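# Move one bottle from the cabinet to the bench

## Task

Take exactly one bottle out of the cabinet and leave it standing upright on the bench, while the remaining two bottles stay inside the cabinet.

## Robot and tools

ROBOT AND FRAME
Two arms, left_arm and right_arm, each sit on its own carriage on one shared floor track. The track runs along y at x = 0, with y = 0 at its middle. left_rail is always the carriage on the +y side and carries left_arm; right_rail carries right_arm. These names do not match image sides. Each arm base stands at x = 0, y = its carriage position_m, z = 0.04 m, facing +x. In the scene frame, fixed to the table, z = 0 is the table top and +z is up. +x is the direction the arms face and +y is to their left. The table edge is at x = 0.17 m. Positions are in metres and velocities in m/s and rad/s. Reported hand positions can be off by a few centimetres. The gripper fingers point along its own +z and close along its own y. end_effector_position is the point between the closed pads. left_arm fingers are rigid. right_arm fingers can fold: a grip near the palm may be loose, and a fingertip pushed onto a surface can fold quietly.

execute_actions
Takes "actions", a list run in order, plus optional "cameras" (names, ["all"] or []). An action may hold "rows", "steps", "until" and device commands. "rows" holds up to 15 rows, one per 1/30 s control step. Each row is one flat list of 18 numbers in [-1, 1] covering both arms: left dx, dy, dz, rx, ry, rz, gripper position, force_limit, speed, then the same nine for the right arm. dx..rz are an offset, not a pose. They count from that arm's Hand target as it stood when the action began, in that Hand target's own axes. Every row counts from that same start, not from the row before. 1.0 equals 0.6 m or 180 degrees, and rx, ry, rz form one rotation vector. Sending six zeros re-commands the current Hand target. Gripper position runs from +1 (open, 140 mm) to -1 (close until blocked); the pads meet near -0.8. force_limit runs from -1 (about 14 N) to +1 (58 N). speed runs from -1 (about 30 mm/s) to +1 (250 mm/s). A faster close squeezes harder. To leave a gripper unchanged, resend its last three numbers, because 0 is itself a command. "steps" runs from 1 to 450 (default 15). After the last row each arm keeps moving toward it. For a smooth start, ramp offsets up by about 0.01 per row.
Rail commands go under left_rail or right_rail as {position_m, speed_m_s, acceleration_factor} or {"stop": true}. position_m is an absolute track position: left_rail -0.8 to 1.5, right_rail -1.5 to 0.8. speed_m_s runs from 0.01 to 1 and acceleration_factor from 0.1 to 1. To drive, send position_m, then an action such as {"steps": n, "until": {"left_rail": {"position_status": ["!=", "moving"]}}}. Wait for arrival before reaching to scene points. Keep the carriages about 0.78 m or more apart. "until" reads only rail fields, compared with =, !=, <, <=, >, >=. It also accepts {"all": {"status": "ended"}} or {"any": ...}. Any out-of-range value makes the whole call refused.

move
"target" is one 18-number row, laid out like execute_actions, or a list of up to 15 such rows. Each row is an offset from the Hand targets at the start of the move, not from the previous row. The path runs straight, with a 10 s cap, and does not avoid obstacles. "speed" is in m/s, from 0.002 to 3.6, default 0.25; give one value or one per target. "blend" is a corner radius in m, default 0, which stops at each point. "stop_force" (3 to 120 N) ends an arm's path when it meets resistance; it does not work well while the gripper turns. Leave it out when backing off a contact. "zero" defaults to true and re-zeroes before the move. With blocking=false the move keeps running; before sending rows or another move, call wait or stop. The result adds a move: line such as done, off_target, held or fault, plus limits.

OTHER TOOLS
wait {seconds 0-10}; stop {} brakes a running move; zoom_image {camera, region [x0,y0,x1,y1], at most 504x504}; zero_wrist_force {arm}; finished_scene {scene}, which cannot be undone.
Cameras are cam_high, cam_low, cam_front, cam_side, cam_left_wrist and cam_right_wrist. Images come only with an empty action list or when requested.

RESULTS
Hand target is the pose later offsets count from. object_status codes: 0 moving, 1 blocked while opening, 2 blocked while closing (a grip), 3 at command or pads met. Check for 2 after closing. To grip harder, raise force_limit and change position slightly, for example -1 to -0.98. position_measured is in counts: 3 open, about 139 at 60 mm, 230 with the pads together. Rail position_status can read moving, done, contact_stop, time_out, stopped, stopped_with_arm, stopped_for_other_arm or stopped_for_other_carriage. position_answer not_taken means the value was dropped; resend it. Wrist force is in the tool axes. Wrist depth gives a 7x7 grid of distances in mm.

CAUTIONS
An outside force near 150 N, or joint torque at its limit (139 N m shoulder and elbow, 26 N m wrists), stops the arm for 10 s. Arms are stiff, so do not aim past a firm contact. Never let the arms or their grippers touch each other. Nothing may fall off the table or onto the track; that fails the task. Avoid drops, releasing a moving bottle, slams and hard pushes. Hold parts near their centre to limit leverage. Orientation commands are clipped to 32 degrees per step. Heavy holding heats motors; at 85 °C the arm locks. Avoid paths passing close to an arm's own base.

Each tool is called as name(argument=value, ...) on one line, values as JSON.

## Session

execute_actions(actions=[])

Scene clock: 0.00 s.
left_arm: end_effector_position=(+0.3456, +0.9911, +0.5800) position_measured=3 object_status=3 end_effector_quat_wxyz=(+0.000, +0.000, +1.000, +0.000) | right_arm: end_effector_position=(+0.3456, -1.0480, +0.5800) position_measured=3 object_status=3 end_effector_quat_wxyz=(+0.000, +0.000, +1.000, +0.000)
Joint positions: left_arm=[0.964 -0.316 -1.725 0.971 -0.816 -1.571 -0.316] | right_arm=[-1.075 -0.316 -1.725 0.971 -0.816 -1.571 -0.316]
Joint velocities: within noise
Joint torques (N m): no reading
Motor temperatures (°C): left_arm=[35 41 29 45 39 46] | right_arm=[34 39 40 40 34 39]
Wrist force (N): no reading
Wrist torque (N m): no reading
Wrist force, peak (N): no reading
Wrist depth (mm): cam_left_wrist=[615 - - - - 621 624 / - - - - - - - / - - - - 744 - - / - 123 - - 770 - 118 / - - - - - 795 106 / - 1735 1806 930 1916 966 - / - 1916 1851 1883 1867 1867 -] | cam_right_wrist=[664 676 640 - 641 641 643 / 687 - - - 663 674 - / - - - - - 721 - / - 137 - - - - 133 / - 126 - - - - 121 / - - 864 - - - - / - 2005 1988 1971 1908 1780 1849]
Hand target: left_arm +0.3456, +0.9911, +0.5800; +0.000, +0.000, +1.000, +0.000 | right_arm +0.3456, -1.0480, +0.5800; +0.000, +0.000, +1.000, +0.000
Tool commands: left_gripper/position=+1.0 left_gripper/force_limit=+1.0 left_gripper/speed=+1.0 right_gripper/position=+1.0 right_gripper/force_limit=+1.0 right_gripper/speed=+1.0
left_rail: position_m=0.964 position_status=done
right_rail: position_m=-1.075 position_status=done
camera_calibration:
cam_left_wrist: T_world_to_cam=[[-0.00587021, 0.99903, -0.0436342, -0.948519], [0.936271, 0.0208171, 0.350662, -0.548151], [0.35123, -0.038795, -0.935485, 0.607396], [0, 0, 0, 1]] pos_world=[0.294314, 0.982574, 0.719037]
cam_right_wrist: T_world_to_cam=[[0.0403854, 0.998349, -0.040834, 1.07004], [0.944804, -0.0248572, 0.326693, -0.534381], [0.325138, -0.0517738, -0.944248, 0.520475], [0, 0, 0, 1]] pos_world=[0.292444, -1.05461, 0.70973]

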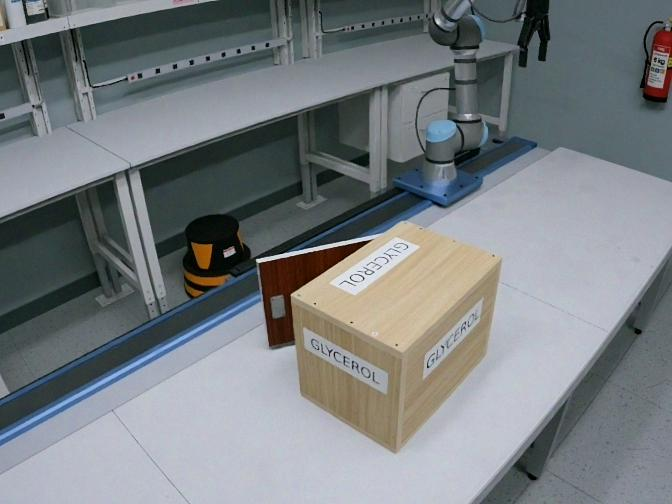

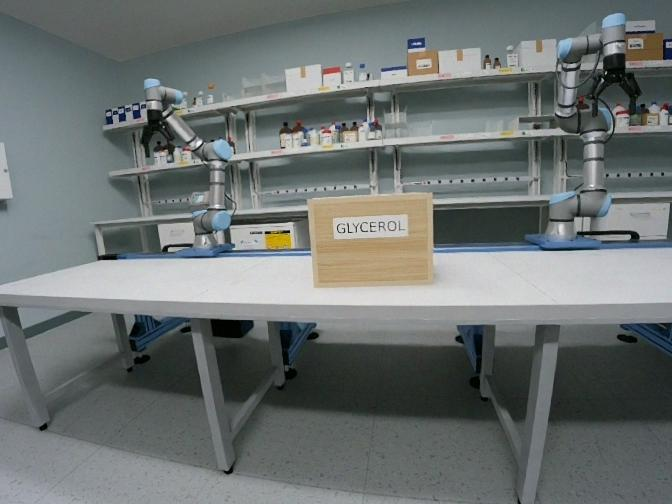

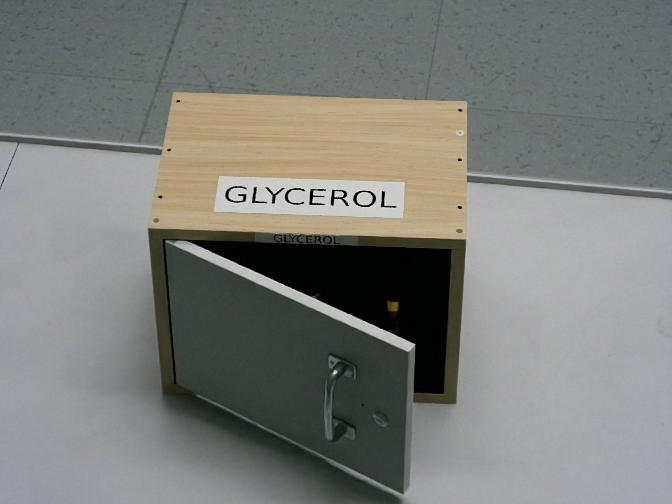

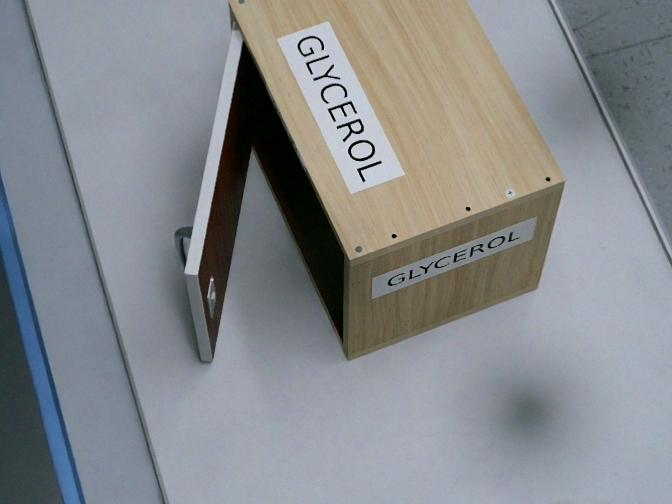

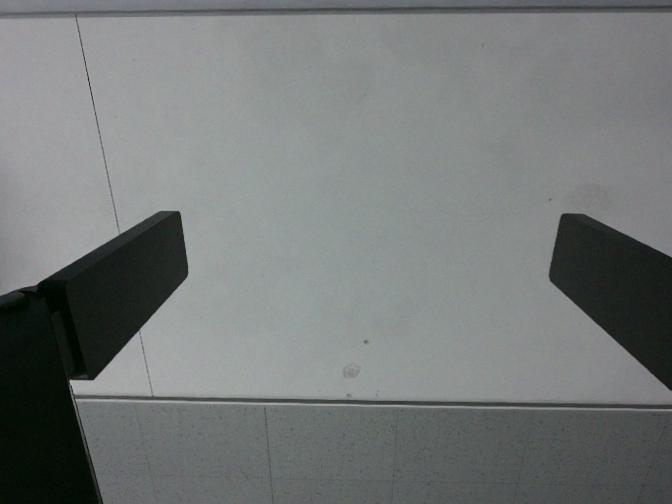

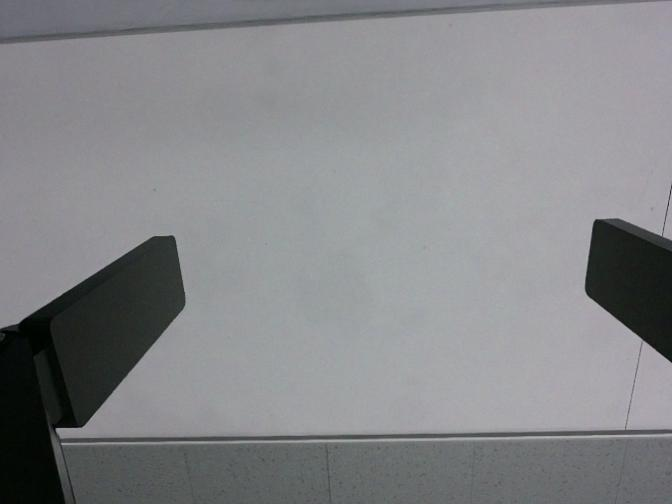

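execute_actions(actions=[{"right_rail":{"position_m":-1.5},"left_rail":{"position_m":-0.40},"steps":150,"until":{"all":{"status":"ended"}}}])

move(target=[[0.018,0.44,0.367,0,0,0,-1,-1,0, 0,0,0,0,0,0,1,1,1],[0.018,0.475,0.542,0,0,0,-1,-1,0, 0,0,0,0,0,0,1,1,1]], cameras=["cam_front","cam_side","cam_left_wrist"])

Scene clock: 28.10 s.
left_arm: end_effector_position=(+0.3456, -0.3727, +0.5800) position_measured=3 object_status=3 end_effector_quat_wxyz=(+0.000, +0.000, +1.000, +0.000) | right_arm: end_effector_position=(+0.3456, -1.4728, +0.5800) position_measured=3 object_status=3 end_effector_quat_wxyz=(+0.000, +0.000, +1.000, +0.000)
Joint positions: left_arm=[-0.4 -0.316 -1.725 0.971 -0.816 -1.571 -0.316] | right_arm=[-1.5 -0.316 -1.725 0.971 -0.816 -1.571 -0.316]
Joint torques (N m): left_arm=[-0.64 -12.84 -20.1 -2.74 0.07 0.24] | right_arm=[0.55 -11.84 -20.16 -2.99 0.06 0.04]
Wrist force (N): left_arm=[0.0 -0.3 0.2] | right_arm=[0.2 0.1 0.1]
Wrist torque (N m): left_arm=[-0.07 -0.01 -0.01] | right_arm=[0.03 -0.03 0.00]
Wrist force, peak (N): left_arm=[0.3 2.6 0.2] | right_arm=[0.4 3.0 0.0]
Wrist depth (mm): cam_left_wrist=[644 652 629 631 604 617 635 / - - 666 629 668 - 452 / 727 713 668 - - 695 684 / - 118 - - 699 484 124 / - - - - - 475 106 / - 1883 1950 1791 1509 506 494 / - 1950 1916 1899 1899 1851 -] | cam_right_wrist=[1411 1348 668 - - 657 - / 1472 1446 683 - - 672 676 / 1529 1519 - - 750 748 708 / 1623 135 - - - - 134 / - 126 - - 823 767 121 / - 1924 - - 840 852 864 / 1971 1939 1971 1794 1955 1893 1807]
Hand target: left_arm +0.3456, -0.3727, +0.5800; +0.000, +0.000, +1.000, +0.000 | right_arm +0.3456, -1.4728, +0.5800; +0.000, +0.000, +1.000, +0.000
Tool commands: left_gripper/position=+1.0 left_gripper/force_limit=+1.0 left_gripper/speed=+1.0 right_gripper/position=+1.0 right_gripper/force_limit=+1.0 right_gripper/speed=+1.0
left_rail: position_m=-0.400 position_status=done
right_rail: position_m=-1.500 position_status=done

Scene clock: 31.20 s.
left_arm: end_effector_position=(+0.3348, -0.0878, +0.2549) position_measured=233 object_status=3 end_effector_quat_wxyz=(+0.000, +0.000, +1.000, +0.000) | right_arm: end_effector_position=(+0.3456, -1.4728, +0.5800) position_measured=3 object_status=3 end_effector_quat_wxyz=(+0.000, +0.000, +1.000, +0.000)
Joint positions: left_arm=[-0.4 0.455 -1.688 1.838 -1.721 -1.571 0.455] | right_arm=[-1.5 -0.316 -1.725 0.971 -0.816 -1.571 -0.316]
Joint torques (N m): left_arm=[7.94 -11.92 -17.36 -4.13 -1.62 2.67] | right_arm=[0.53 -11.76 -20.57 -3.07 0.01 -0.02]
Wrist force (N): left_arm=[0.0 -0.1 0.3] | right_arm=[0.0 0.1 0.1]
Wrist torque (N m): left_arm=[-0.03 -0.01 -0.07] | right_arm=[0.02 0.00 0.00]
Wrist force, peak (N): left_arm=[0.2 -0.1 2.2] | right_arm=[0.1 0.2 0.2]
Wrist depth (mm): cam_left_wrist=[349 344 99 338 341 338 338 / 375 372 102 101 104 356 355 / 403 396 390 387 106 108 375 / 421 420 409 118 397 393 113 / 455 - 79 76 88 95 402 / - - - - - - - / - 58 - - - - -] | cam_right_wrist=[1387 1379 670 680 697 628 - / 1472 1437 685 716 - - - / 1539 1510 736 659 - - - / 1657 145 782 - 718 - 133 / - 134 - - - 792 121 / - 1835 - - - - - / 1988 1988 2022 1955 1971 1988 1864]
Hand target: left_arm +0.3348, -0.0878, +0.2548; +0.000, +0.000, +1.000, +0.000 | right_arm +0.3456, -1.4728, +0.5800; +0.000, +0.000, +1.000, +0.000
Off the commanded pose: left_arm 0.000 m, 0 deg | right_arm 0.000 m, 0 deg.
left_rail: position_m=-0.400 position_status=done
right_rail: position_m=-1.500 position_status=done
move: done
camera_calibration:
cam_left_wrist: T_world_to_cam=[[-0.00587309, 0.99903, -0.0436353, 0.115083], [0.936271, 0.0208202, 0.350662, -0.401544], [0.35123, -0.038795, -0.935485, 0.265113], [0, 0, 0, 1]] pos_world=[0.283514, -0.0963264, 0.393837]
Images, in order (width x height): cam_front 672x504, cam_side 672x504, cam_left_wrist 672x504.

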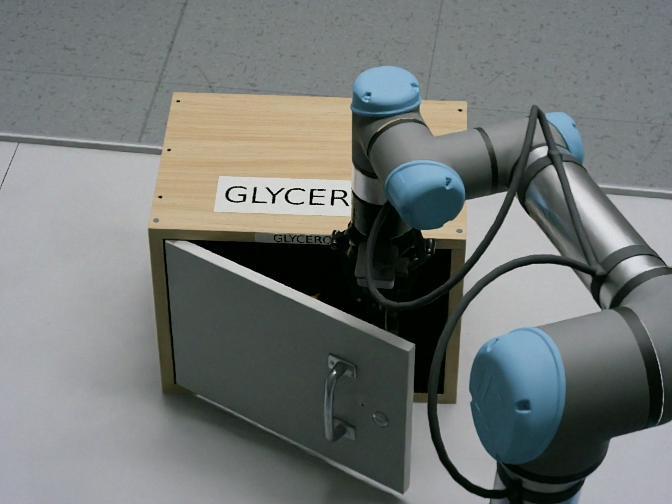

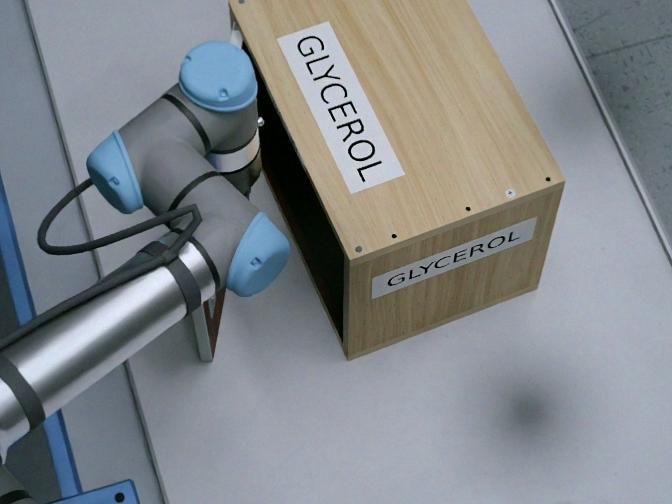

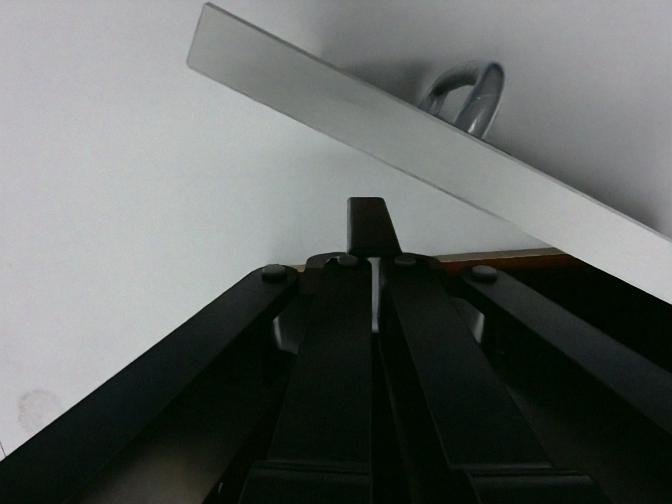

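move(target=[[0.150,0.095,0,0,0,0,-1,-1,0, 0,0,0,0,0,0,1,1,1],[0.256,0.218,0,0,0,0,-1,-1,0, 0,0,0,0,0,0,1,1,1],[0.315,0.37,0,0,0,0,-1,-1,0, 0,0,0,0,0,0,1,1,1],[0.325,0.46,0,0,0,0,-1,-1,0, 0,0,0,0,0,0,1,1,1]], speed=[0.08,0.11,0.11,0.08], blend=0.02, stop_force=30, cameras=["cam_front","cam_side","cam_left_wrist"])

Scene clock: 43.43 s.
left_arm: end_effector_position=(+0.1398, +0.1883, +0.2548) position_measured=233 object_status=3 end_effector_quat_wxyz=(+0.000, +0.000, +1.000, +0.000) | right_arm: end_effector_position=(+0.3456, -1.4728, +0.5800) position_measured=3 object_status=3 end_effector_quat_wxyz=(+0.000, +0.000, +1.000, +0.000)
Joint positions: left_arm=[-0.4 1.115 -1.331 1.457 -1.697 -1.571 1.115] | right_arm=[-1.5 -0.316 -1.725 0.971 -0.816 -1.571 -0.316]
Joint torques (N m): left_arm=[9.15 -30.84 -35.22 -1.67 -1.35 2.58] | right_arm=[0.02 -11.38 -21.18 -2.84 -0.06 0.31]
Wrist force (N): left_arm=[-0.1 -1.7 0.0] | right_arm=[0.0 0.0 0.2]
Wrist torque (N m): left_arm=[-0.07 -0.05 -0.06] | right_arm=[0.00 -0.01 0.00]
Wrist force, peak (N): left_arm=[-2.4 -2.2 -0.2] | right_arm=[0.4 0.0 0.2]
Wrist depth (mm): cam_left_wrist=[344 341 340 338 147 98 329 / 386 380 380 377 135 102 369 / 403 400 398 396 144 386 386 / 422 418 409 118 113 398 402 / 454 - 79 75 88 95 - / - - - - - - - / - 58 - - - - -] | cam_right_wrist=[1420 1379 650 - 652 687 - / 1482 - - - 678 - - / 1529 1559 741 741 716 - 697 / 1590 146 762 745 - - 133 / - 134 - 795 777 - 121 / - 1780 - 880 831 - 831 / 1955 2039 2039 1878 1878 1893 1878]
Hand target: left_arm +0.1398, +0.1883, +0.2548; +0.000, +0.000, +1.000, +0.000 | right_arm +0.3456, -1.4728, +0.5800; +0.000, +0.000, +1.000, +0.000
Off the commanded pose: left_arm 0.000 m, 0 deg | right_arm 0.000 m, 0 deg.
left_rail: position_m=-0.400 position_status=done
right_rail: position_m=-1.500 position_status=done
move: done
camera_calibration:
cam_left_wrist: T_world_to_cam=[[-0.00587021, 0.99903, -0.0436342, -0.161795], [0.936271, 0.0208171, 0.350662, -0.224717], [0.35123, -0.038795, -0.935485, 0.344311], [0, 0, 0, 1]] pos_world=[0.0885142, 0.179674, 0.393837]
Images, in order (width x height): cam_front 672x504, cam_side 672x504, cam_left_wrist 672x504.

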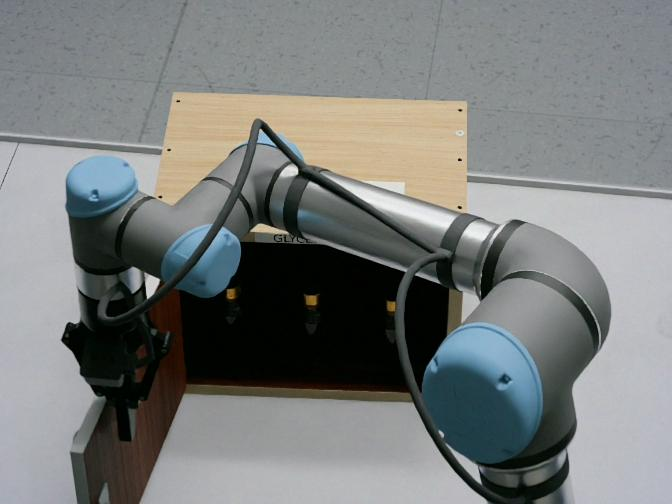

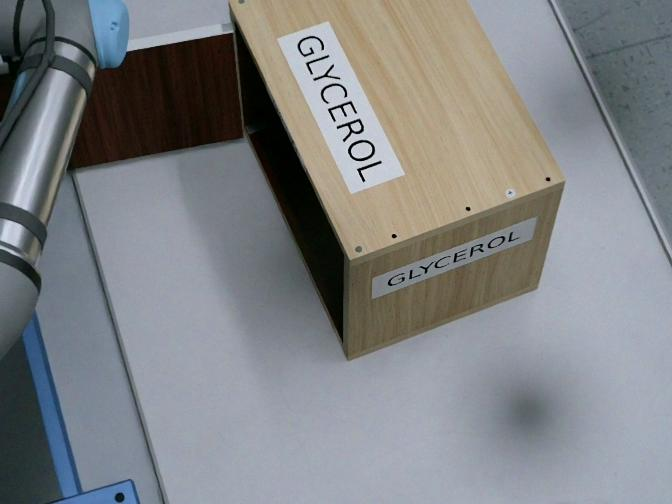

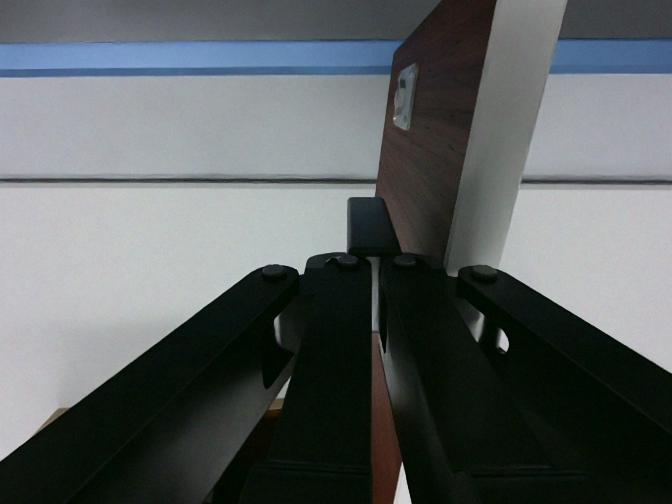

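move(target=[[-0.133,-0.23,-0.175,0.0088,-0.166,0.0151,-1,-1,0,0,0,0,0,0,0,1,1,1],[-0.423,-0.437,0.212,0.0175,-0.333,0.0302,-0.12,-1,0,0,0,0,0,0,0,1,1,1]], blend=0.04, cameras=["cam_front","cam_left_wrist"])

Scene clock: 65.90 s.
left_arm: end_effector_position=(+0.3936, -0.0740, +0.1276) position_measured=144 object_status=0 end_effector_quat_wxyz=(+0.499, +0.045, +0.865, -0.026) | right_arm: end_effector_position=(+0.3456, -1.4728, +0.5800) position_measured=3 object_status=3 end_effector_quat_wxyz=(+0.000, +0.000, +1.000, +0.000)
Joint positions: left_arm=[-0.4 0.867 -1.152 2.446 -3.638 -2.368 0.632] | right_arm=[-1.5 -0.316 -1.725 0.971 -0.816 -1.571 -0.316]
Joint torques (N m): left_arm=[-8.8 -22.12 -1.63 -4.69 0.53 -2.62] | right_arm=[0.25 -11.78 -20.84 -3.03 0.07 0.64]
Wrist force (N): left_arm=[-0.4 1.5 1.1] | right_arm=[0.2 0.1 -0.1]
Wrist torque (N m): left_arm=[0.36 -0.01 0.13] | right_arm=[0.01 -0.04 0.00]
Wrist force, peak (N): left_arm=[0.1 0.8 2.6] | right_arm=[0.3 0.3 -0.4]
Wrist depth (mm): cam_left_wrist=[216 216 215 208 199 193 185 / 294 292 237 252 251 234 248 / 409 367 253 251 347 231 370 / - 213 126 249 146 229 409 / - 87 112 451 441 71 80 / - 75 - 439 434 - 72 / - - - 355 359 - -] | cam_right_wrist=[1395 1387 670 654 670 - - / 1510 1463 693 668 680 674 672 / 1549 1529 - - - - - / 1645 145 - - - - 133 / - 134 - - - - 121 / - 1878 - - - - - / 2092 1893 1908 2005 1878 1971 1864]
Hand target: left_arm +0.3936, -0.0740, +0.1276; +0.499, +0.045, +0.865, -0.026 | right_arm +0.3456, -1.4728, +0.5800; +0.000, +0.000, +1.000, +0.000
Off the commanded pose: left_arm 0.000 m, 0 deg | right_arm 0.000 m, 0 deg.
left_rail: position_m=-0.400 position_status=done
right_rail: position_m=-1.500 position_status=done
move: done
camera_calibration:
cam_left_wrist: T_world_to_cam=[[0.139079, 0.989912, -0.0270465, 0.0362524], [0.16582, 0.00364651, 0.986149, -0.191331], [0.976299, -0.141638, -0.16364, -0.226146], [0, 0, 0, 1]] pos_world=[0.24747, -0.0672198, 0.152655]
Images, in order (width x height): cam_front 672x504, cam_left_wrist 672x504.

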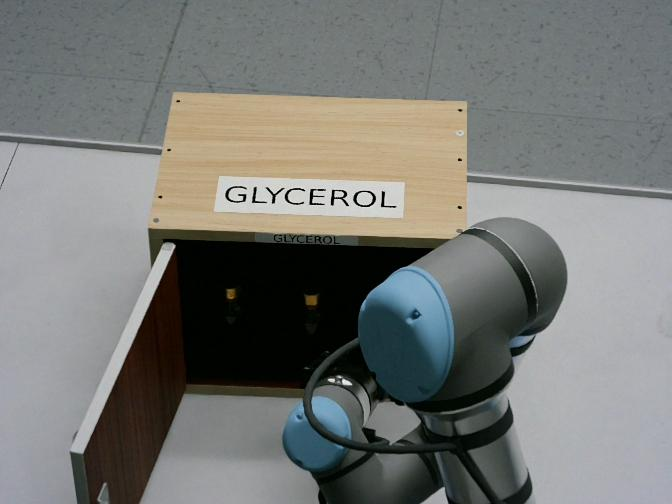

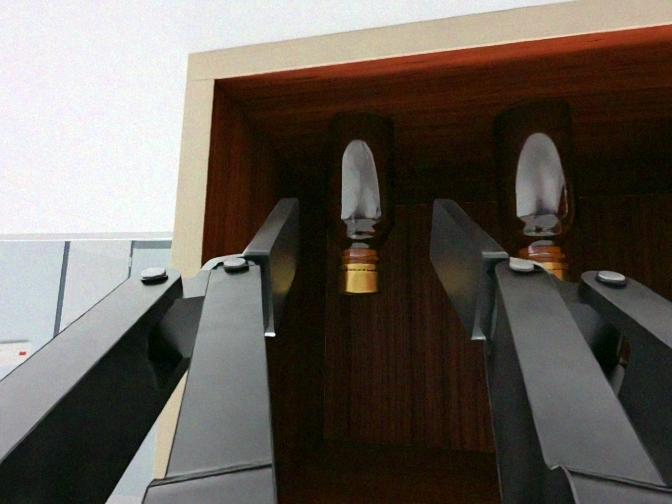

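move(target=[-0.001,-0.003,0.2,0,0,0,-0.12,-1,0,0,0,0,0,0,0,1,1,1], speed=0.08, stop_force=6, cameras=["cam_left_wrist"])

Scene clock: 86.63 s.
left_arm: end_effector_position=(+0.4971, -0.0867, +0.0681) position_measured=144 object_status=3 end_effector_quat_wxyz=(+0.499, +0.045, +0.865, -0.026) | right_arm: end_effector_position=(+0.3456, -1.4728, +0.5800) position_measured=3 object_status=3 end_effector_quat_wxyz=(+0.000, +0.000, +1.000, +0.000)
Joint positions: left_arm=[-0.4 0.65 -0.891 2.308 -3.888 -2.206 0.439] | right_arm=[-1.5 -0.316 -1.725 0.971 -0.816 -1.571 -0.316]
Joint torques (N m): left_arm=[-9.32 -29.4 -14.91 -4.87 1.12 -2.48] | right_arm=[-0.25 -11.93 -22.21 -2.95 0.01 1]
Wrist force (N): left_arm=[-0.7 1.2 0.9] | right_arm=[0.1 0.1 -0.1]
Wrist torque (N m): left_arm=[0.32 0.02 0.14] | right_arm=[0.01 -0.02 0.00]
Wrist force, peak (N): left_arm=[-0.6 1.7 1.3] | right_arm=[0.3 0.2 -0.2]
Wrist depth (mm): cam_left_wrist=[113 110 104 103 102 102 101 / 112 129 139 138 137 136 135 / 112 134 191 145 172 206 139 / 112 128 126 138 137 297 134 / - 87 112 135 132 71 80 / - 75 - 138 140 - 72 / - - - 330 326 - -] | cam_right_wrist=[1395 1379 650 650 634 654 636 / 1463 1472 - 725 - - - / 1482 1491 716 - - - 745 / 1634 145 - - 743 - 133 / - 134 - - - 795 122 / - 1807 - 864 - - - / 2022 2005 1971 1955 1893 1864 1908]
Hand target: left_arm +0.4971, -0.0867, +0.0681; +0.499, +0.045, +0.865, -0.026 | right_arm +0.3456, -1.4728, +0.5800; +0.000, +0.000, +1.000, +0.000
Off the commanded pose: left_arm 0.000 m, 0 deg | right_arm 0.000 m, 0 deg.
left_rail: position_m=-0.400 position_status=done
right_rail: position_m=-1.500 position_status=done
move: done
camera_calibration:
cam_left_wrist: T_world_to_cam=[[0.139079, 0.989912, -0.0270465, 0.032823], [0.16582, 0.00364651, 0.986149, -0.14987], [0.976299, -0.141638, -0.16364, -0.338712], [0, 0, 0, 1]] pos_world=[0.35097, -0.0799198, 0.0932547]
Images, in order (width x height): cam_left_wrist 672x504.

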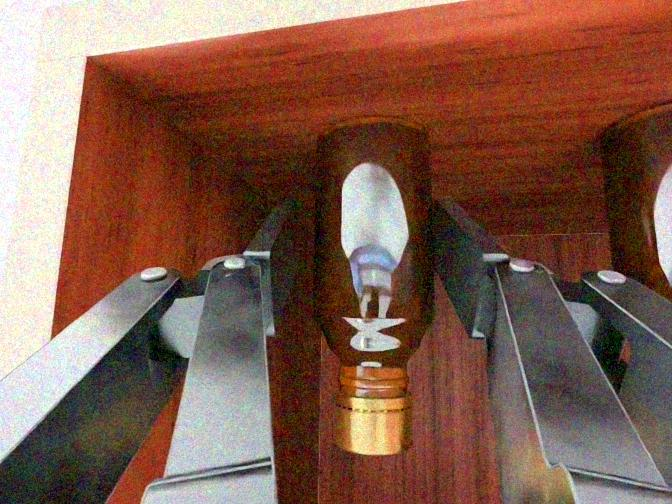

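move(target=[0,0.005,0,0,0,0,-0.12,-1,0,0,0,0,0,0,0,1,1,1], speed=0.05)

execute_actions(actions=[{"rows":[[0,0,0,0,0,0,-1,-0.4,-1,0,0,0,0,0,0,1,1,1]],"steps":60}])

move(target=[-0.029,0,-0.0167,0,0,0,-1,-0.4,-1,0,0,0,0,0,0,1,1,1], speed=0.05, cameras=["cam_left_wrist"])

Scene clock: 92.73 s.
left_arm: end_effector_position=(+0.4974, -0.0837, +0.0681) position_measured=144 object_status=3 end_effector_quat_wxyz=(+0.499, +0.045, +0.865, -0.026) | right_arm: end_effector_position=(+0.3456, -1.4728, +0.5800) position_measured=3 object_status=3 end_effector_quat_wxyz=(+0.000, +0.000, +1.000, +0.000)
Joint positions: left_arm=[-0.4 0.655 -0.891 2.302 -3.88 -2.21 0.444] | right_arm=[-1.5 -0.316 -1.725 0.971 -0.816 -1.571 -0.316]
Joint torques (N m): left_arm=[8.56 -30.59 -14.99 -1.71 -2.93 2.93] | right_arm=[-0.14 -11.23 -22.24 -2.97 -0.15 0.96]
Wrist force (N): left_arm=[-0.4 1.3 0.8] | right_arm=[0.1 0.2 0.4]
Wrist torque (N m): left_arm=[0.34 -0.02 0.05] | right_arm=[0.05 -0.02 0.00]
Wrist force, peak (N): left_arm=[-0.4 1.6 1.1] | right_arm=[0.4 0.1 -0.1]
Wrist depth (mm): cam_left_wrist=[113 109 104 103 102 102 101 / 116 131 139 138 137 136 130 / 115 139 192 142 172 206 136 / 115 132 126 138 136 297 131 / - 87 112 134 133 71 80 / - 75 - 138 143 - 72 / - - - 327 326 - -] | cam_right_wrist=[1387 1325 663 - - - - / 1482 1428 - - - 648 - / 1580 1519 683 725 752 702 659 / 1612 145 769 - 762 - 133 / - 134 - - - - 121 / - 1864 834 - - - 867 / - 2074 1939 1988 1893 1849 1893]
Hand target: left_arm +0.4974, -0.0837, +0.0681; +0.499, +0.045, +0.865, -0.026 | right_arm +0.3456, -1.4728, +0.5800; +0.000, +0.000, +1.000, +0.000
Off the commanded pose: left_arm 0.000 m, 0 deg | right_arm 0.000 m, 0 deg.
left_rail: position_m=-0.400 position_status=done
right_rail: position_m=-1.500 position_status=done
move: done

Scene clock: 94.93 s.
left_arm: end_effector_position=(+0.4974, -0.0837, +0.0681) position_measured=162 object_status=2 end_effector_quat_wxyz=(+0.499, +0.045, +0.865, -0.026) | right_arm: end_effector_position=(+0.3456, -1.4728, +0.5800) position_measured=3 object_status=3 end_effector_quat_wxyz=(+0.000, +0.000, +1.000, +0.000)
Joint positions: left_arm=[-0.4 0.655 -0.891 2.302 -3.88 -2.21 0.444] | right_arm=[-1.5 -0.316 -1.725 0.971 -0.816 -1.571 -0.316]
Joint torques (N m): left_arm=[6.5 -29.62 -12.46 -1.54 1.27 2.68] | right_arm=[-0.44 -11.35 -22.53 -2.93 -0.06 1.07]
Wrist force (N): left_arm=[-3.4 0.6 -2.4] | right_arm=[0.2 0.0 -0.1]
Wrist torque (N m): left_arm=[0.30 0.10 0.07] | right_arm=[0.01 -0.03 0.00]
Wrist force, peak (N): left_arm=[-3.6 0.8 -2.3] | right_arm=[0.2 0.1 0.3]
Wrist depth (mm): cam_left_wrist=[113 109 104 103 102 102 101 / 116 131 139 138 137 136 131 / 116 139 192 142 172 206 136 / 115 132 171 135 136 326 130 / - 87 87 134 133 86 80 / - 68 - 137 140 - 70 / - - - 329 - - -] | cam_right_wrist=[1403 1379 659 - 670 655 626 / 1500 1420 704 - 710 666 - / 1510 1549 725 712 - - - / 1668 145 - - - - 133 / - 134 - - 840 762 122 / - 1835 - - 883 852 - / 1988 1955 1924 2056 1988 1939 1893]
Hand target: left_arm +0.4974, -0.0837, +0.0681; +0.499, +0.045, +0.865, -0.026 | right_arm +0.3456, -1.4728, +0.5800; +0.000, +0.000, +1.000, +0.000
Off the commanded pose: left_arm 0.000 m, 0 deg | right_arm 0.000 m, 0 deg.
left_rail: position_m=-0.400 position_status=done
right_rail: position_m=-1.500 position_status=done

Scene clock: 95.90 s.
left_arm: end_effector_position=(+0.4974, -0.0836, +0.0881) position_measured=162 object_status=2 end_effector_quat_wxyz=(+0.499, +0.045, +0.865, -0.026) | right_arm: end_effector_position=(+0.3456, -1.4728, +0.5800) position_measured=3 object_status=3 end_effector_quat_wxyz=(+0.000, +0.000, +1.000, +0.000)
Joint positions: left_arm=[-0.4 0.655 -0.953 2.309 -3.825 -2.21 0.444] | right_arm=[-1.5 -0.316 -1.725 0.971 -0.816 -1.571 -0.316]
Joint torques (N m): left_arm=[-6.35 -49.69 0.05 -2.53 -2.91 2.72] | right_arm=[0.02 -10.89 -22.78 -2.84 0.11 1.03]
Wrist force (N): left_arm=[2.2 1.3 2.4] | right_arm=[-0.1 -0.1 0.2]
Wrist torque (N m): left_arm=[0.33 -0.05 0.07] | right_arm=[-0.02 0.03 -0.01]
Wrist force, peak (N): left_arm=[2.9 1.3 2.5] | right_arm=[0.2 0.2 0.0]
Wrist depth (mm): cam_left_wrist=[117 127 132 131 131 130 129 / 116 139 177 165 164 173 138 / 115 139 212 141 220 262 133 / 115 132 172 135 136 331 131 / - 87 87 134 133 86 80 / - 68 - 137 140 - 70 / - - - 328 - - -] | cam_right_wrist=[1333 1363 657 - - - - / 1472 1472 - - - - 678 / 1510 1612 - 734 - 687 - / 1692 145 806 - - - 133 / - 134 814 - - 748 121 / - 1878 849 - - 840 811 / 1939 1971 1893 1988 1924 1924 1835]
Hand target: left_arm +0.4974, -0.0837, +0.0882; +0.499, +0.045, +0.865, -0.026 | right_arm +0.3456, -1.4728, +0.5800; +0.000, +0.000, +1.000, +0.000
Off the commanded pose: left_arm 0.000 m, 0 deg | right_arm 0.000 m, 0 deg.
left_rail: position_m=-0.400 position_status=done
right_rail: position_m=-1.500 position_status=done
move: done
camera_calibration:
cam_left_wrist: T_world_to_cam=[[0.138967, 0.989925, -0.0271285, 0.0304027], [0.165833, 0.00374528, 0.986147, -0.16965], [0.976313, -0.14154, -0.163641, -0.335304], [0, 0, 0, 1]] pos_world=[0.351271, -0.0769201, 0.113255]
Images, in order (width x height): cam_left_wrist 672x504.

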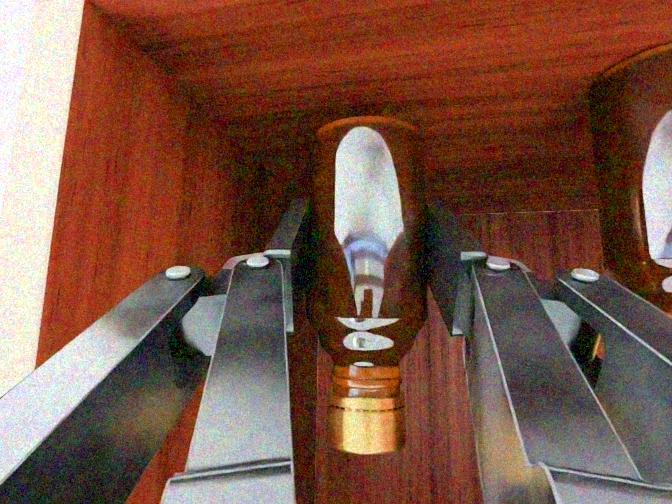

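move(target=[0.108,-0.0226,-0.1865,0,0,0,-1,-0.4,-1,0,0,0,0,0,0,1,1,1], speed=0.1)

execute_actions(actions=[{"left_rail":{"position_m":-0.65,"speed_m_s":0.25,"acceleration_factor":0.25},"steps":120,"until":{"all":{"status":"ended"}}}], cameras=["cam_left_wrist","cam_side","cam_front"])

Scene clock: 103.97 s.
left_arm: end_effector_position=(+0.3675, -0.0836, +0.0880) position_measured=162 object_status=2 end_effector_quat_wxyz=(+0.499, +0.045, +0.865, -0.026) | right_arm: end_effector_position=(+0.3456, -1.4728, +0.5800) position_measured=3 object_status=3 end_effector_quat_wxyz=(+0.000, +0.000, +1.000, +0.000)
Joint positions: left_arm=[-0.4 0.909 -1.028 2.497 -3.781 -2.396 0.676] | right_arm=[-1.5 -0.316 -1.725 0.971 -0.816 -1.571 -0.316]
Joint torques (N m): left_arm=[9.92 -40.27 2.48 -2.43 -3.71 2.65] | right_arm=[-1.17 -11.26 -22.49 -2.86 0 1.17]
Wrist force (N): left_arm=[2.2 1.4 2.5] | right_arm=[0.2 0.1 0.1]
Wrist torque (N m): left_arm=[0.34 -0.05 0.06] | right_arm=[0.02 -0.04 0.00]
Wrist force, peak (N): left_arm=[1.9 1.2 3.4] | right_arm=[0.3 0.2 0.3]
Wrist depth (mm): cam_left_wrist=[168 159 158 165 165 155 155 / 216 214 214 198 197 207 198 / 332 328 246 141 221 251 260 / - 561 118 135 136 248 425 / - 87 87 134 133 86 80 / - 68 - 137 - - 70 / - - - 389 - - -] | cam_right_wrist=[1411 1379 659 689 - - 605 / 1463 1500 729 714 - - - / 1580 1590 767 710 - - - / 1741 136 - - - - 133 / - 134 - - 795 - 122 / - 1849 - - - - - / 1971 2005 1878 1864 1893 1893 1924]
Hand target: left_arm +0.3674, -0.0836, +0.0880; +0.499, +0.045, +0.865, -0.026 | right_arm +0.3456, -1.4728, +0.5800; +0.000, +0.000, +1.000, +0.000
Off the commanded pose: left_arm 0.000 m, 0 deg | right_arm 0.000 m, 0 deg.
left_rail: position_m=-0.400 position_status=done
right_rail: position_m=-1.500 position_status=done
move: done

Scene clock: 105.90 s.
left_arm: end_effector_position=(+0.3674, -0.3336, +0.0880) position_measured=162 object_status=2 end_effector_quat_wxyz=(+0.499, +0.045, +0.865, -0.026) | right_arm: end_effector_position=(+0.3456, -1.4728, +0.5800) position_measured=3 object_status=3 end_effector_quat_wxyz=(+0.000, +0.000, +1.000, +0.000)
Joint positions: left_arm=[-0.65 0.909 -1.028 2.497 -3.781 -2.397 0.676] | right_arm=[-1.5 -0.316 -1.725 0.971 -0.816 -1.571 -0.316]
Joint torques (N m): left_arm=[6.75 -39.81 -2.46 -2.7 -2.89 2.49] | right_arm=[0.72 -11.27 -22.74 -2.77 -0.06 1.3]
Wrist force (N): left_arm=[2.2 1.2 2.5] | right_arm=[0.1 0.0 0.0]
Wrist torque (N m): left_arm=[0.30 -0.06 0.06] | right_arm=[-0.01 -0.02 0.00]
Wrist force, peak (N): left_arm=[2.4 2.5 2.2] | right_arm=[0.3 0.1 -0.2]
Wrist depth (mm): cam_left_wrist=[168 159 159 165 165 156 154 / 216 214 213 187 197 207 207 / 330 327 326 141 264 - 253 / 556 - 102 135 136 354 240 / - 87 87 133 133 86 80 / - 68 - 136 - - 70 / - - - 4157 - - -] | cam_right_wrist=[1395 1355 648 670 - - - / 1482 1463 706 - - - 723 / 1559 1463 741 - 645 - - / 1569 146 - - - 760 133 / - 134 800 - - - 121 / - 1849 852 - - - - / 2092 1893 1955 1988 1849 1893 1794]
Hand target: left_arm +0.3674, -0.3336, +0.0880; +0.499, +0.045, +0.865, -0.026 | right_arm +0.3456, -1.4728, +0.5800; +0.000, +0.000, +1.000, +0.000
Tool commands: left_gripper/position=-1.0 left_gripper/force_limit=-0.4 left_gripper/speed=-1.0 right_gripper/position=+1.0 right_gripper/force_limit=+1.0 right_gripper/speed=+1.0
Off the commanded pose: left_arm 0.000 m, 0 deg | right_arm 0.000 m, 0 deg.
left_rail: position_m=-0.650 speed_m_s=0.25 position_status=done
right_rail: position_m=-1.500 position_status=done
camera_calibration:
cam_left_wrist: T_world_to_cam=[[0.139079, 0.989912, -0.0270465, 0.295908], [0.16582, 0.00364651, 0.986149, -0.147086], [0.976299, -0.141638, -0.16364, -0.243814], [0, 0, 0, 1]] pos_world=[0.22127, -0.32692, 0.113155]
Images, in order (width x height): cam_front 672x504, cam_side 672x504, cam_left_wrist 672x504.

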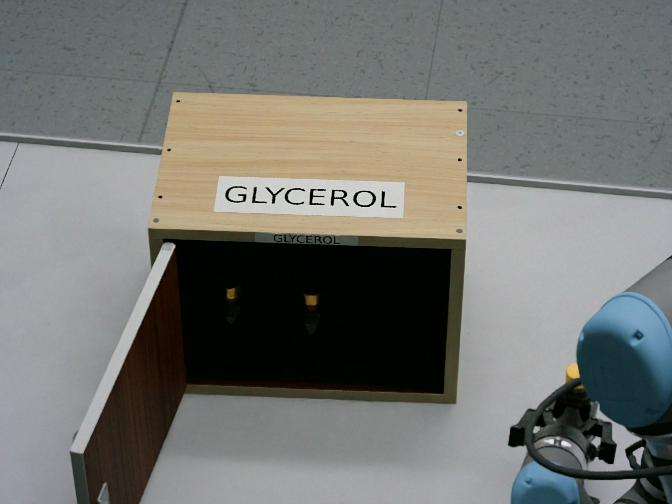

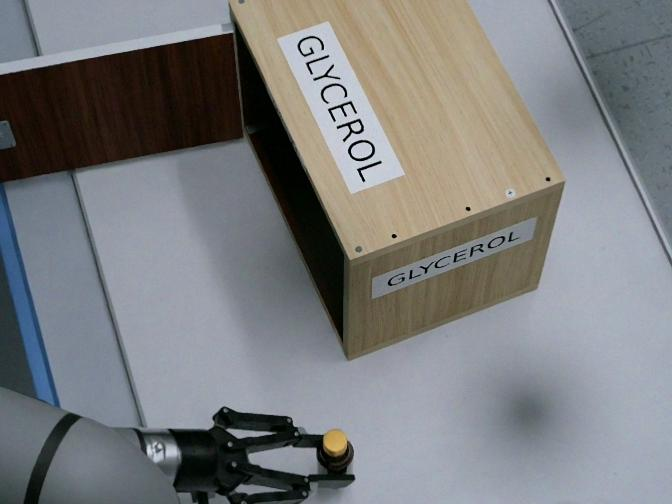

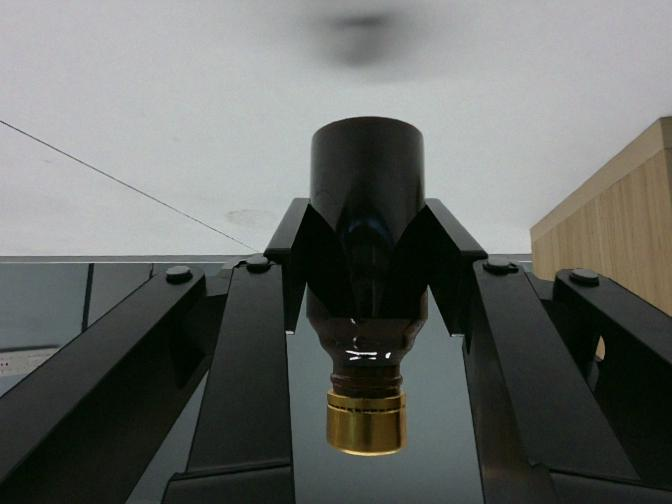

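move(target=[0.0404,0,0.0233,0,0,0,-1,-0.4,-1,0,0,0,0,0,0,1,1,1], speed=0.06)

move(target=[0.0303,0,0.0175,0,0,0,-1,-0.4,-1,0,0,0,0,0,0,1,1,1], speed=0.01, stop_force=4)

execute_actions(actions=[{"rows":[[0,0,0,0,0,0,-0.12,-1,-1,0,0,0,0,0,0,1,1,1]],"steps":35}])

move(target=[0,0,-0.1,0,0,0,-0.12,-1,-1,0,0,0,0,0,0,1,1,1], speed=0.1, cameras=["cam_left_wrist","cam_side","cam_front"])

Scene clock: 115.10 s.
left_arm: end_effector_position=(+0.3673, -0.3336, +0.0601) position_measured=162 object_status=2 end_effector_quat_wxyz=(+0.499, +0.045, +0.865, -0.026) | right_arm: end_effector_position=(+0.3456, -1.4728, +0.5800) position_measured=3 object_status=3 end_effector_quat_wxyz=(+0.000, +0.000, +1.000, +0.000)
Joint positions: left_arm=[-0.65 0.909 -0.92 2.486 -3.878 -2.397 0.676] | right_arm=[-1.5 -0.316 -1.725 0.971 -0.816 -1.571 -0.316]
Joint torques (N m): left_arm=[-6.84 -25.98 -12.11 -5.21 -2.75 -2.51] | right_arm=[0.08 -11.12 -22.92 -2.8 -0.07 1.29]
Wrist force (N): left_arm=[2.3 1.3 2.5] | right_arm=[0.3 0.1 -0.1]
Wrist torque (N m): left_arm=[0.34 -0.09 0.13] | right_arm=[0.01 -0.05 0.00]
Wrist force, peak (N): left_arm=[3.0 1.4 2.6] | right_arm=[0.3 -0.2 0.1]
Wrist depth (mm): cam_left_wrist=[125 119 118 118 117 116 110 / 173 160 159 147 147 155 154 / 248 246 243 142 197 235 224 / 429 419 102 135 135 339 240 / - 87 87 134 133 86 80 / - 68 - 137 - - 70 / - - - - - - -] | cam_right_wrist=[1403 1348 659 654 628 645 674 / 1472 - - - 706 - 683 / 1549 1500 - - 716 721 - / 1623 144 - - 725 695 133 / - 134 877 - - - 121 / - 1878 852 - - - 861 / 1955 1988 1955 1955 1971 1955 1835]
Hand target: left_arm +0.3674, -0.3336, +0.0601; +0.499, +0.045, +0.865, -0.026 | right_arm +0.3456, -1.4728, +0.5800; +0.000, +0.000, +1.000, +0.000
Off the commanded pose: left_arm 0.000 m, 0 deg | right_arm 0.000 m, 0 deg.
left_rail: position_m=-0.650 speed_m_s=0.25 position_status=done
right_rail: position_m=-1.500 position_status=done
move: done

Scene clock: 117.20 s.
left_arm: end_effector_position=(+0.3674, -0.3336, +0.0499) position_measured=162 object_status=2 end_effector_quat_wxyz=(+0.499, +0.045, +0.865, -0.026) | right_arm: end_effector_position=(+0.3456, -1.4728, +0.5800) position_measured=3 object_status=3 end_effector_quat_wxyz=(+0.000, +0.000, +1.000, +0.000)
Joint positions: left_arm=[-0.65 0.909 -0.881 2.48 -3.911 -2.397 0.677] | right_arm=[-1.5 -0.316 -1.725 0.971 -0.816 -1.571 -0.316]
Joint torques (N m): left_arm=[-7.86 -42.75 5.94 -1.47 -0.14 0.39] | right_arm=[-0.34 -10.2 -23.69 -2.72 -0.08 1.29]
Wrist force (N): left_arm=[-1.0 1.5 1.2] | right_arm=[0.2 0.1 0.0]
Wrist torque (N m): left_arm=[0.28 0.03 0.20] | right_arm=[0.02 -0.04 0.00]
Wrist force, peak (N): left_arm=[-9.6 1.7 -4.1] | right_arm=[0.4 0.1 0.2]
Wrist depth (mm): cam_left_wrist=[104 104 109 103 102 97 101 / - 140 139 138 137 136 134 / 216 215 212 142 172 205 204 / 389 376 111 135 135 346 240 / - 87 87 133 133 86 80 / - 68 - 136 - - 70 / - - - - - - -] | cam_right_wrist=[1420 1355 668 657 654 - - / 1519 1491 - - 691 - - / 1549 1569 - - - 708 - / 1612 145 697 760 777 736 133 / - 134 780 - 803 - 121 / - 1893 - 861 - - - / 2022 1924 1988 1971 1908 1908 1878]
Hand target: left_arm +0.3674, -0.3337, +0.0499; +0.499, +0.045, +0.865, -0.026 (not the last commanded pose) | right_arm +0.3456, -1.4728, +0.5800; +0.000, +0.000, +1.000, +0.000
Off the commanded pose: left_arm 0.011 m, 0 deg | right_arm 0.000 m, 0 deg.
left_rail: position_m=-0.650 speed_m_s=0.25 position_status=done
right_rail: position_m=-1.500 position_status=done
move: contact (left_arm)

Scene clock: 118.57 s.
left_arm: end_effector_position=(+0.3674, -0.3336, +0.0499) position_measured=144 object_status=3 end_effector_quat_wxyz=(+0.499, +0.045, +0.865, -0.026) | right_arm: end_effector_position=(+0.3456, -1.4728, +0.5800) position_measured=3 object_status=3 end_effector_quat_wxyz=(+0.000, +0.000, +1.000, +0.000)
Joint positions: left_arm=[-0.65 0.909 -0.881 2.48 -3.911 -2.397 0.676] | right_arm=[-1.5 -0.316 -1.725 0.971 -0.816 -1.571 -0.316]
Joint torques (N m): left_arm=[-8.21 -42.93 3.02 -3.94 -2.54 -2.2] | right_arm=[0.32 -11.38 -23.54 -2.86 -0.2 1.25]
Wrist force (N): left_arm=[-0.3 1.3 1.0] | right_arm=[0.1 0.0 -0.1]
Wrist torque (N m): left_arm=[0.33 -0.06 0.13] | right_arm=[0.00 -0.02 0.00]
Wrist force, peak (N): left_arm=[-1.2 1.5 1.0] | right_arm=[0.2 0.2 0.0]
Wrist depth (mm): cam_left_wrist=[104 104 109 103 102 97 101 / 141 140 139 138 137 136 135 / 217 215 213 142 171 206 204 / 465 377 126 137 136 298 240 / - 87 71 134 132 71 80 / - 75 - 136 - - 72 / - - - 4320 - - -] | cam_right_wrist=[1428 1387 648 659 - 641 640 / 1500 1519 - - - - 670 / 1539 1529 - - 718 - - / 1623 145 - - - 750 133 / - 134 846 - 803 790 121 / - 1849 - - - - - / - 1988 1955 1971 1924 1939 1893]
Hand target: left_arm +0.3674, -0.3337, +0.0499; +0.499, +0.045, +0.865, -0.026 | right_arm +0.3456, -1.4728, +0.5800; +0.000, +0.000, +1.000, +0.000
Off the commanded pose: left_arm 0.000 m, 0 deg | right_arm 0.000 m, 0 deg.
left_rail: position_m=-0.650 speed_m_s=0.25 position_status=done
right_rail: position_m=-1.500 position_status=done

Scene clock: 119.93 s.
left_arm: end_effector_position=(+0.3157, -0.3283, +0.0799) position_measured=144 object_status=3 end_effector_quat_wxyz=(+0.499, +0.045, +0.865, -0.026) | right_arm: end_effector_position=(+0.3456, -1.4728, +0.5800) position_measured=3 object_status=3 end_effector_quat_wxyz=(+0.000, +0.000, +1.000, +0.000)
Joint positions: left_arm=[-0.65 1.048 -1.041 2.533 -3.676 -2.484 0.845] | right_arm=[-1.5 -0.316 -1.725 0.971 -0.816 -1.571 -0.316]
Joint torques (N m): left_arm=[8.16 -39.03 -14.23 -1.65 -3.33 2.69] | right_arm=[-0.78 -10.57 -23.33 -2.7 -0.27 1.39]
Wrist force (N): left_arm=[-0.3 1.4 1.1] | right_arm=[0.2 0.1 0.0]
Wrist torque (N m): left_arm=[0.34 -0.02 0.06] | right_arm=[0.03 -0.04 0.00]
Wrist force, peak (N): left_arm=[-0.5 1.2 1.9] | right_arm=[0.2 0.2 0.1]
Wrist depth (mm): cam_left_wrist=[148 147 146 146 145 144 143 / 200 198 198 197 195 193 191 / 280 338 302 194 266 291 260 / 639 424 108 188 146 328 274 / - 87 112 195 - 71 80 / - 75 - 4320 - - 72 / - - - 4496 - - -] | cam_right_wrist=[1411 1395 670 654 652 - 661 / 1472 1420 - 741 670 674 700 / 1549 1510 683 755 702 - - / 1601 145 - - - - 133 / - 134 - - - 811 121 / - 1807 - - - - - / 1924 1988 1939 2022 1924 1908 1893]
Hand target: left_arm +0.3157, -0.3282, +0.0800; +0.499, +0.045, +0.865, -0.026 | right_arm +0.3456, -1.4728, +0.5800; +0.000, +0.000, +1.000, +0.000
Off the commanded pose: left_arm 0.000 m, 0 deg | right_arm 0.000 m, 0 deg.
left_rail: position_m=-0.650 speed_m_s=0.25 position_status=done
right_rail: position_m=-1.500 position_status=done
move: done
camera_calibration:
cam_left_wrist: T_world_to_cam=[[0.139061, 0.989911, -0.0271573, 0.297548], [0.165835, 0.00375781, 0.986146, -0.130512], [0.9763, -0.141638, -0.163639, -0.1939], [0, 0, 0, 1]] pos_world=[0.169571, -0.32152, 0.105055]
Images, in order (width x height): cam_front 672x504, cam_side 672x504, cam_left_wrist 672x504.

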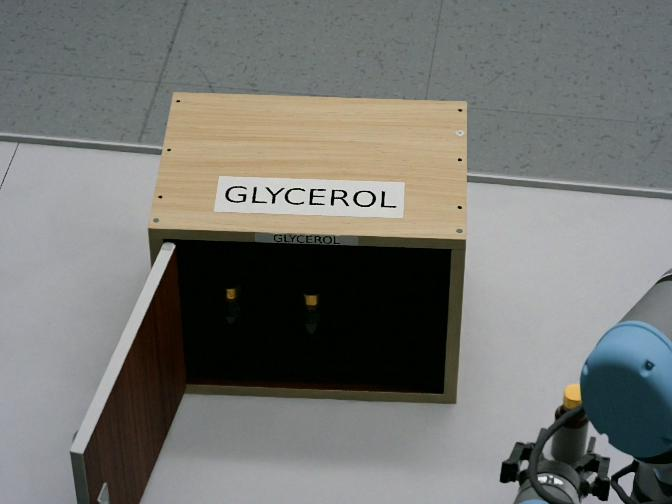

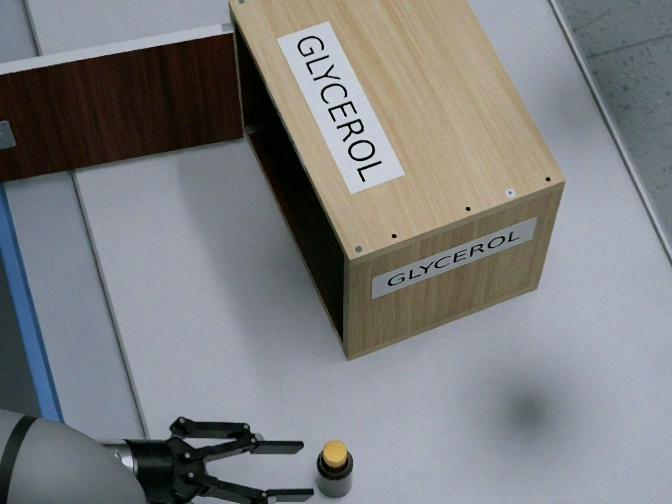

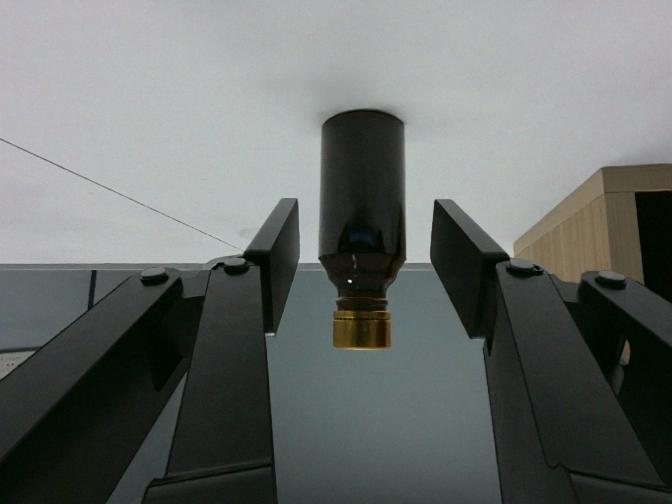

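move(target=[-0.4485,-0.006,-0.29,-0.0175,0.333,-0.0302,-1,-1,-0.5,0,0,0,0,0,0,1,1,1], speed=0.3)

execute_actions(actions=[{"left_rail":{"position_m":-0.2,"speed_m_s":0.6,"acceleration_factor":0.6},"steps":120,"until":{"all":{"status":"ended"}}}])

Scene clock: 138.83 s.
left_arm: end_effector_position=(+0.2993, -0.3300, +0.4000) position_measured=232 object_status=3 end_effector_quat_wxyz=(+0.000, +0.000, +1.000, +0.000) end_effector_velocity=(-0.001, +0.000, +0.000) end_effector_angular_velocity=(-0.001, +0.003, +0.002) | right_arm: end_effector_position=(+0.3456, -1.4728, +0.5800) position_measured=3 object_status=3 end_effector_quat_wxyz=(+0.000, +0.000, +1.000, +0.000)
Joint positions: left_arm=[-0.65 0.51 -1.723 1.495 -1.343 -1.571 0.51] | right_arm=[-1.5 -0.316 -1.725 0.971 -0.816 -1.571 -0.316]
Joint velocities: left_arm=[0 0 0.001 -0.003 0.005 0.001 -0.001] | right_arm=[within noise]
Joint torques (N m): left_arm=[-9.6 -11 -33.21 -1.05 2.02 -2.63] | right_arm=[-0.28 -10.85 -23.21 -2.87 -0.05 1.27]
Wrist force (N): left_arm=[0.2 -0.3 0.5] | right_arm=[0.1 0.0 -0.1]
Wrist torque (N m): left_arm=[-0.06 -0.05 0.00] | right_arm=[-0.01 -0.01 0.00]
Wrist force, peak (N): left_arm=[1.0 1.8 1.8] | right_arm=[0.1 0.3 -0.2]
Wrist depth (mm): cam_left_wrist=[484 486 477 480 474 468 466 / 509 500 494 501 498 - 503 / 517 536 - 506 526 523 512 / - 566 559 111 545 544 537 / - - 79 75 88 - 518 / - - - - - - - / - 58 - - - - -] | cam_right_wrist=[1411 - 648 659 676 - - / 1500 1529 - 695 676 - - / 1601 1510 714 - - - - / 1704 145 - - - 757 133 / - 134 - - - 787 122 / - 1741 874 855 - 785 - / 2022 2005 1988 1924 1821 2022 2005]
Hand target: left_arm +0.2993, -0.3300, +0.4000; +0.000, +0.000, +1.000, +0.000 | right_arm +0.3456, -1.4728, +0.5800; +0.000, +0.000, +1.000, +0.000
Off the commanded pose: left_arm 0.000 m, 0 deg | right_arm 0.000 m, 0 deg.
left_rail: position_m=-0.650 speed_m_s=0.25 position_status=done
right_rail: position_m=-1.500 position_status=done
move: done

Scene clock: 140.53 s.
left_arm: end_effector_position=(+0.2993, +0.1200, +0.4000) position_measured=232 object_status=3 end_effector_quat_wxyz=(+0.000, +0.000, +1.000, +0.000) | right_arm: end_effector_position=(+0.3456, -1.4728, +0.5800) position_measured=3 object_status=3 end_effector_quat_wxyz=(+0.000, +0.000, +1.000, +0.000)
Joint positions: left_arm=[-0.2 0.51 -1.723 1.495 -1.343 -1.571 0.51] | right_arm=[-1.5 -0.316 -1.725 0.971 -0.816 -1.571 -0.316]
Joint torques (N m): left_arm=[2.9 -24.26 -28.78 -2.03 -0.35 -2.48] | right_arm=[-0.6 -10.08 -23.77 -2.65 -0.15 1.32]
Wrist force (N): left_arm=[0.4 -0.1 0.4] | right_arm=[0.0 0.0 0.0]
Wrist torque (N m): left_arm=[-0.03 -0.09 -0.01] | right_arm=[0.00 -0.01 0.00]
Wrist force, peak (N): left_arm=[0.2 -2.7 0.1] | right_arm=[0.1 0.1 0.3]
Wrist depth (mm): cam_left_wrist=[483 480 477 473 423 234 470 / 491 505 520 494 391 479 484 / - 532 522 493 366 525 526 / - 562 551 111 267 547 544 / 408 - 79 75 88 - - / - - - - - - - / - 58 - - - - -] | cam_right_wrist=[1262 1454 648 - - 640 634 / 1500 1420 693 - 691 - 687 / 1559 1519 757 - - - - / 1623 145 - - - - 134 / - 134 - - - 806 121 / - 1601 - 795 828 - - / - 2188 1971 1955 2022 1955 1849]
Hand target: left_arm +0.2993, +0.1200, +0.4000; +0.000, +0.000, +1.000, +0.000 | right_arm +0.3456, -1.4728, +0.5800; +0.000, +0.000, +1.000, +0.000
Tool commands: left_gripper/position=-1.0 left_gripper/force_limit=-1.0 left_gripper/speed=-0.5 right_gripper/position=+1.0 right_gripper/force_limit=+1.0 right_gripper/speed=+1.0
Off the commanded pose: left_arm 0.000 m, 0 deg | right_arm 0.000 m, 0 deg.
left_rail: position_m=-0.200 speed_m_s=0.60 position_status=done
right_rail: position_m=-1.500 position_status=done


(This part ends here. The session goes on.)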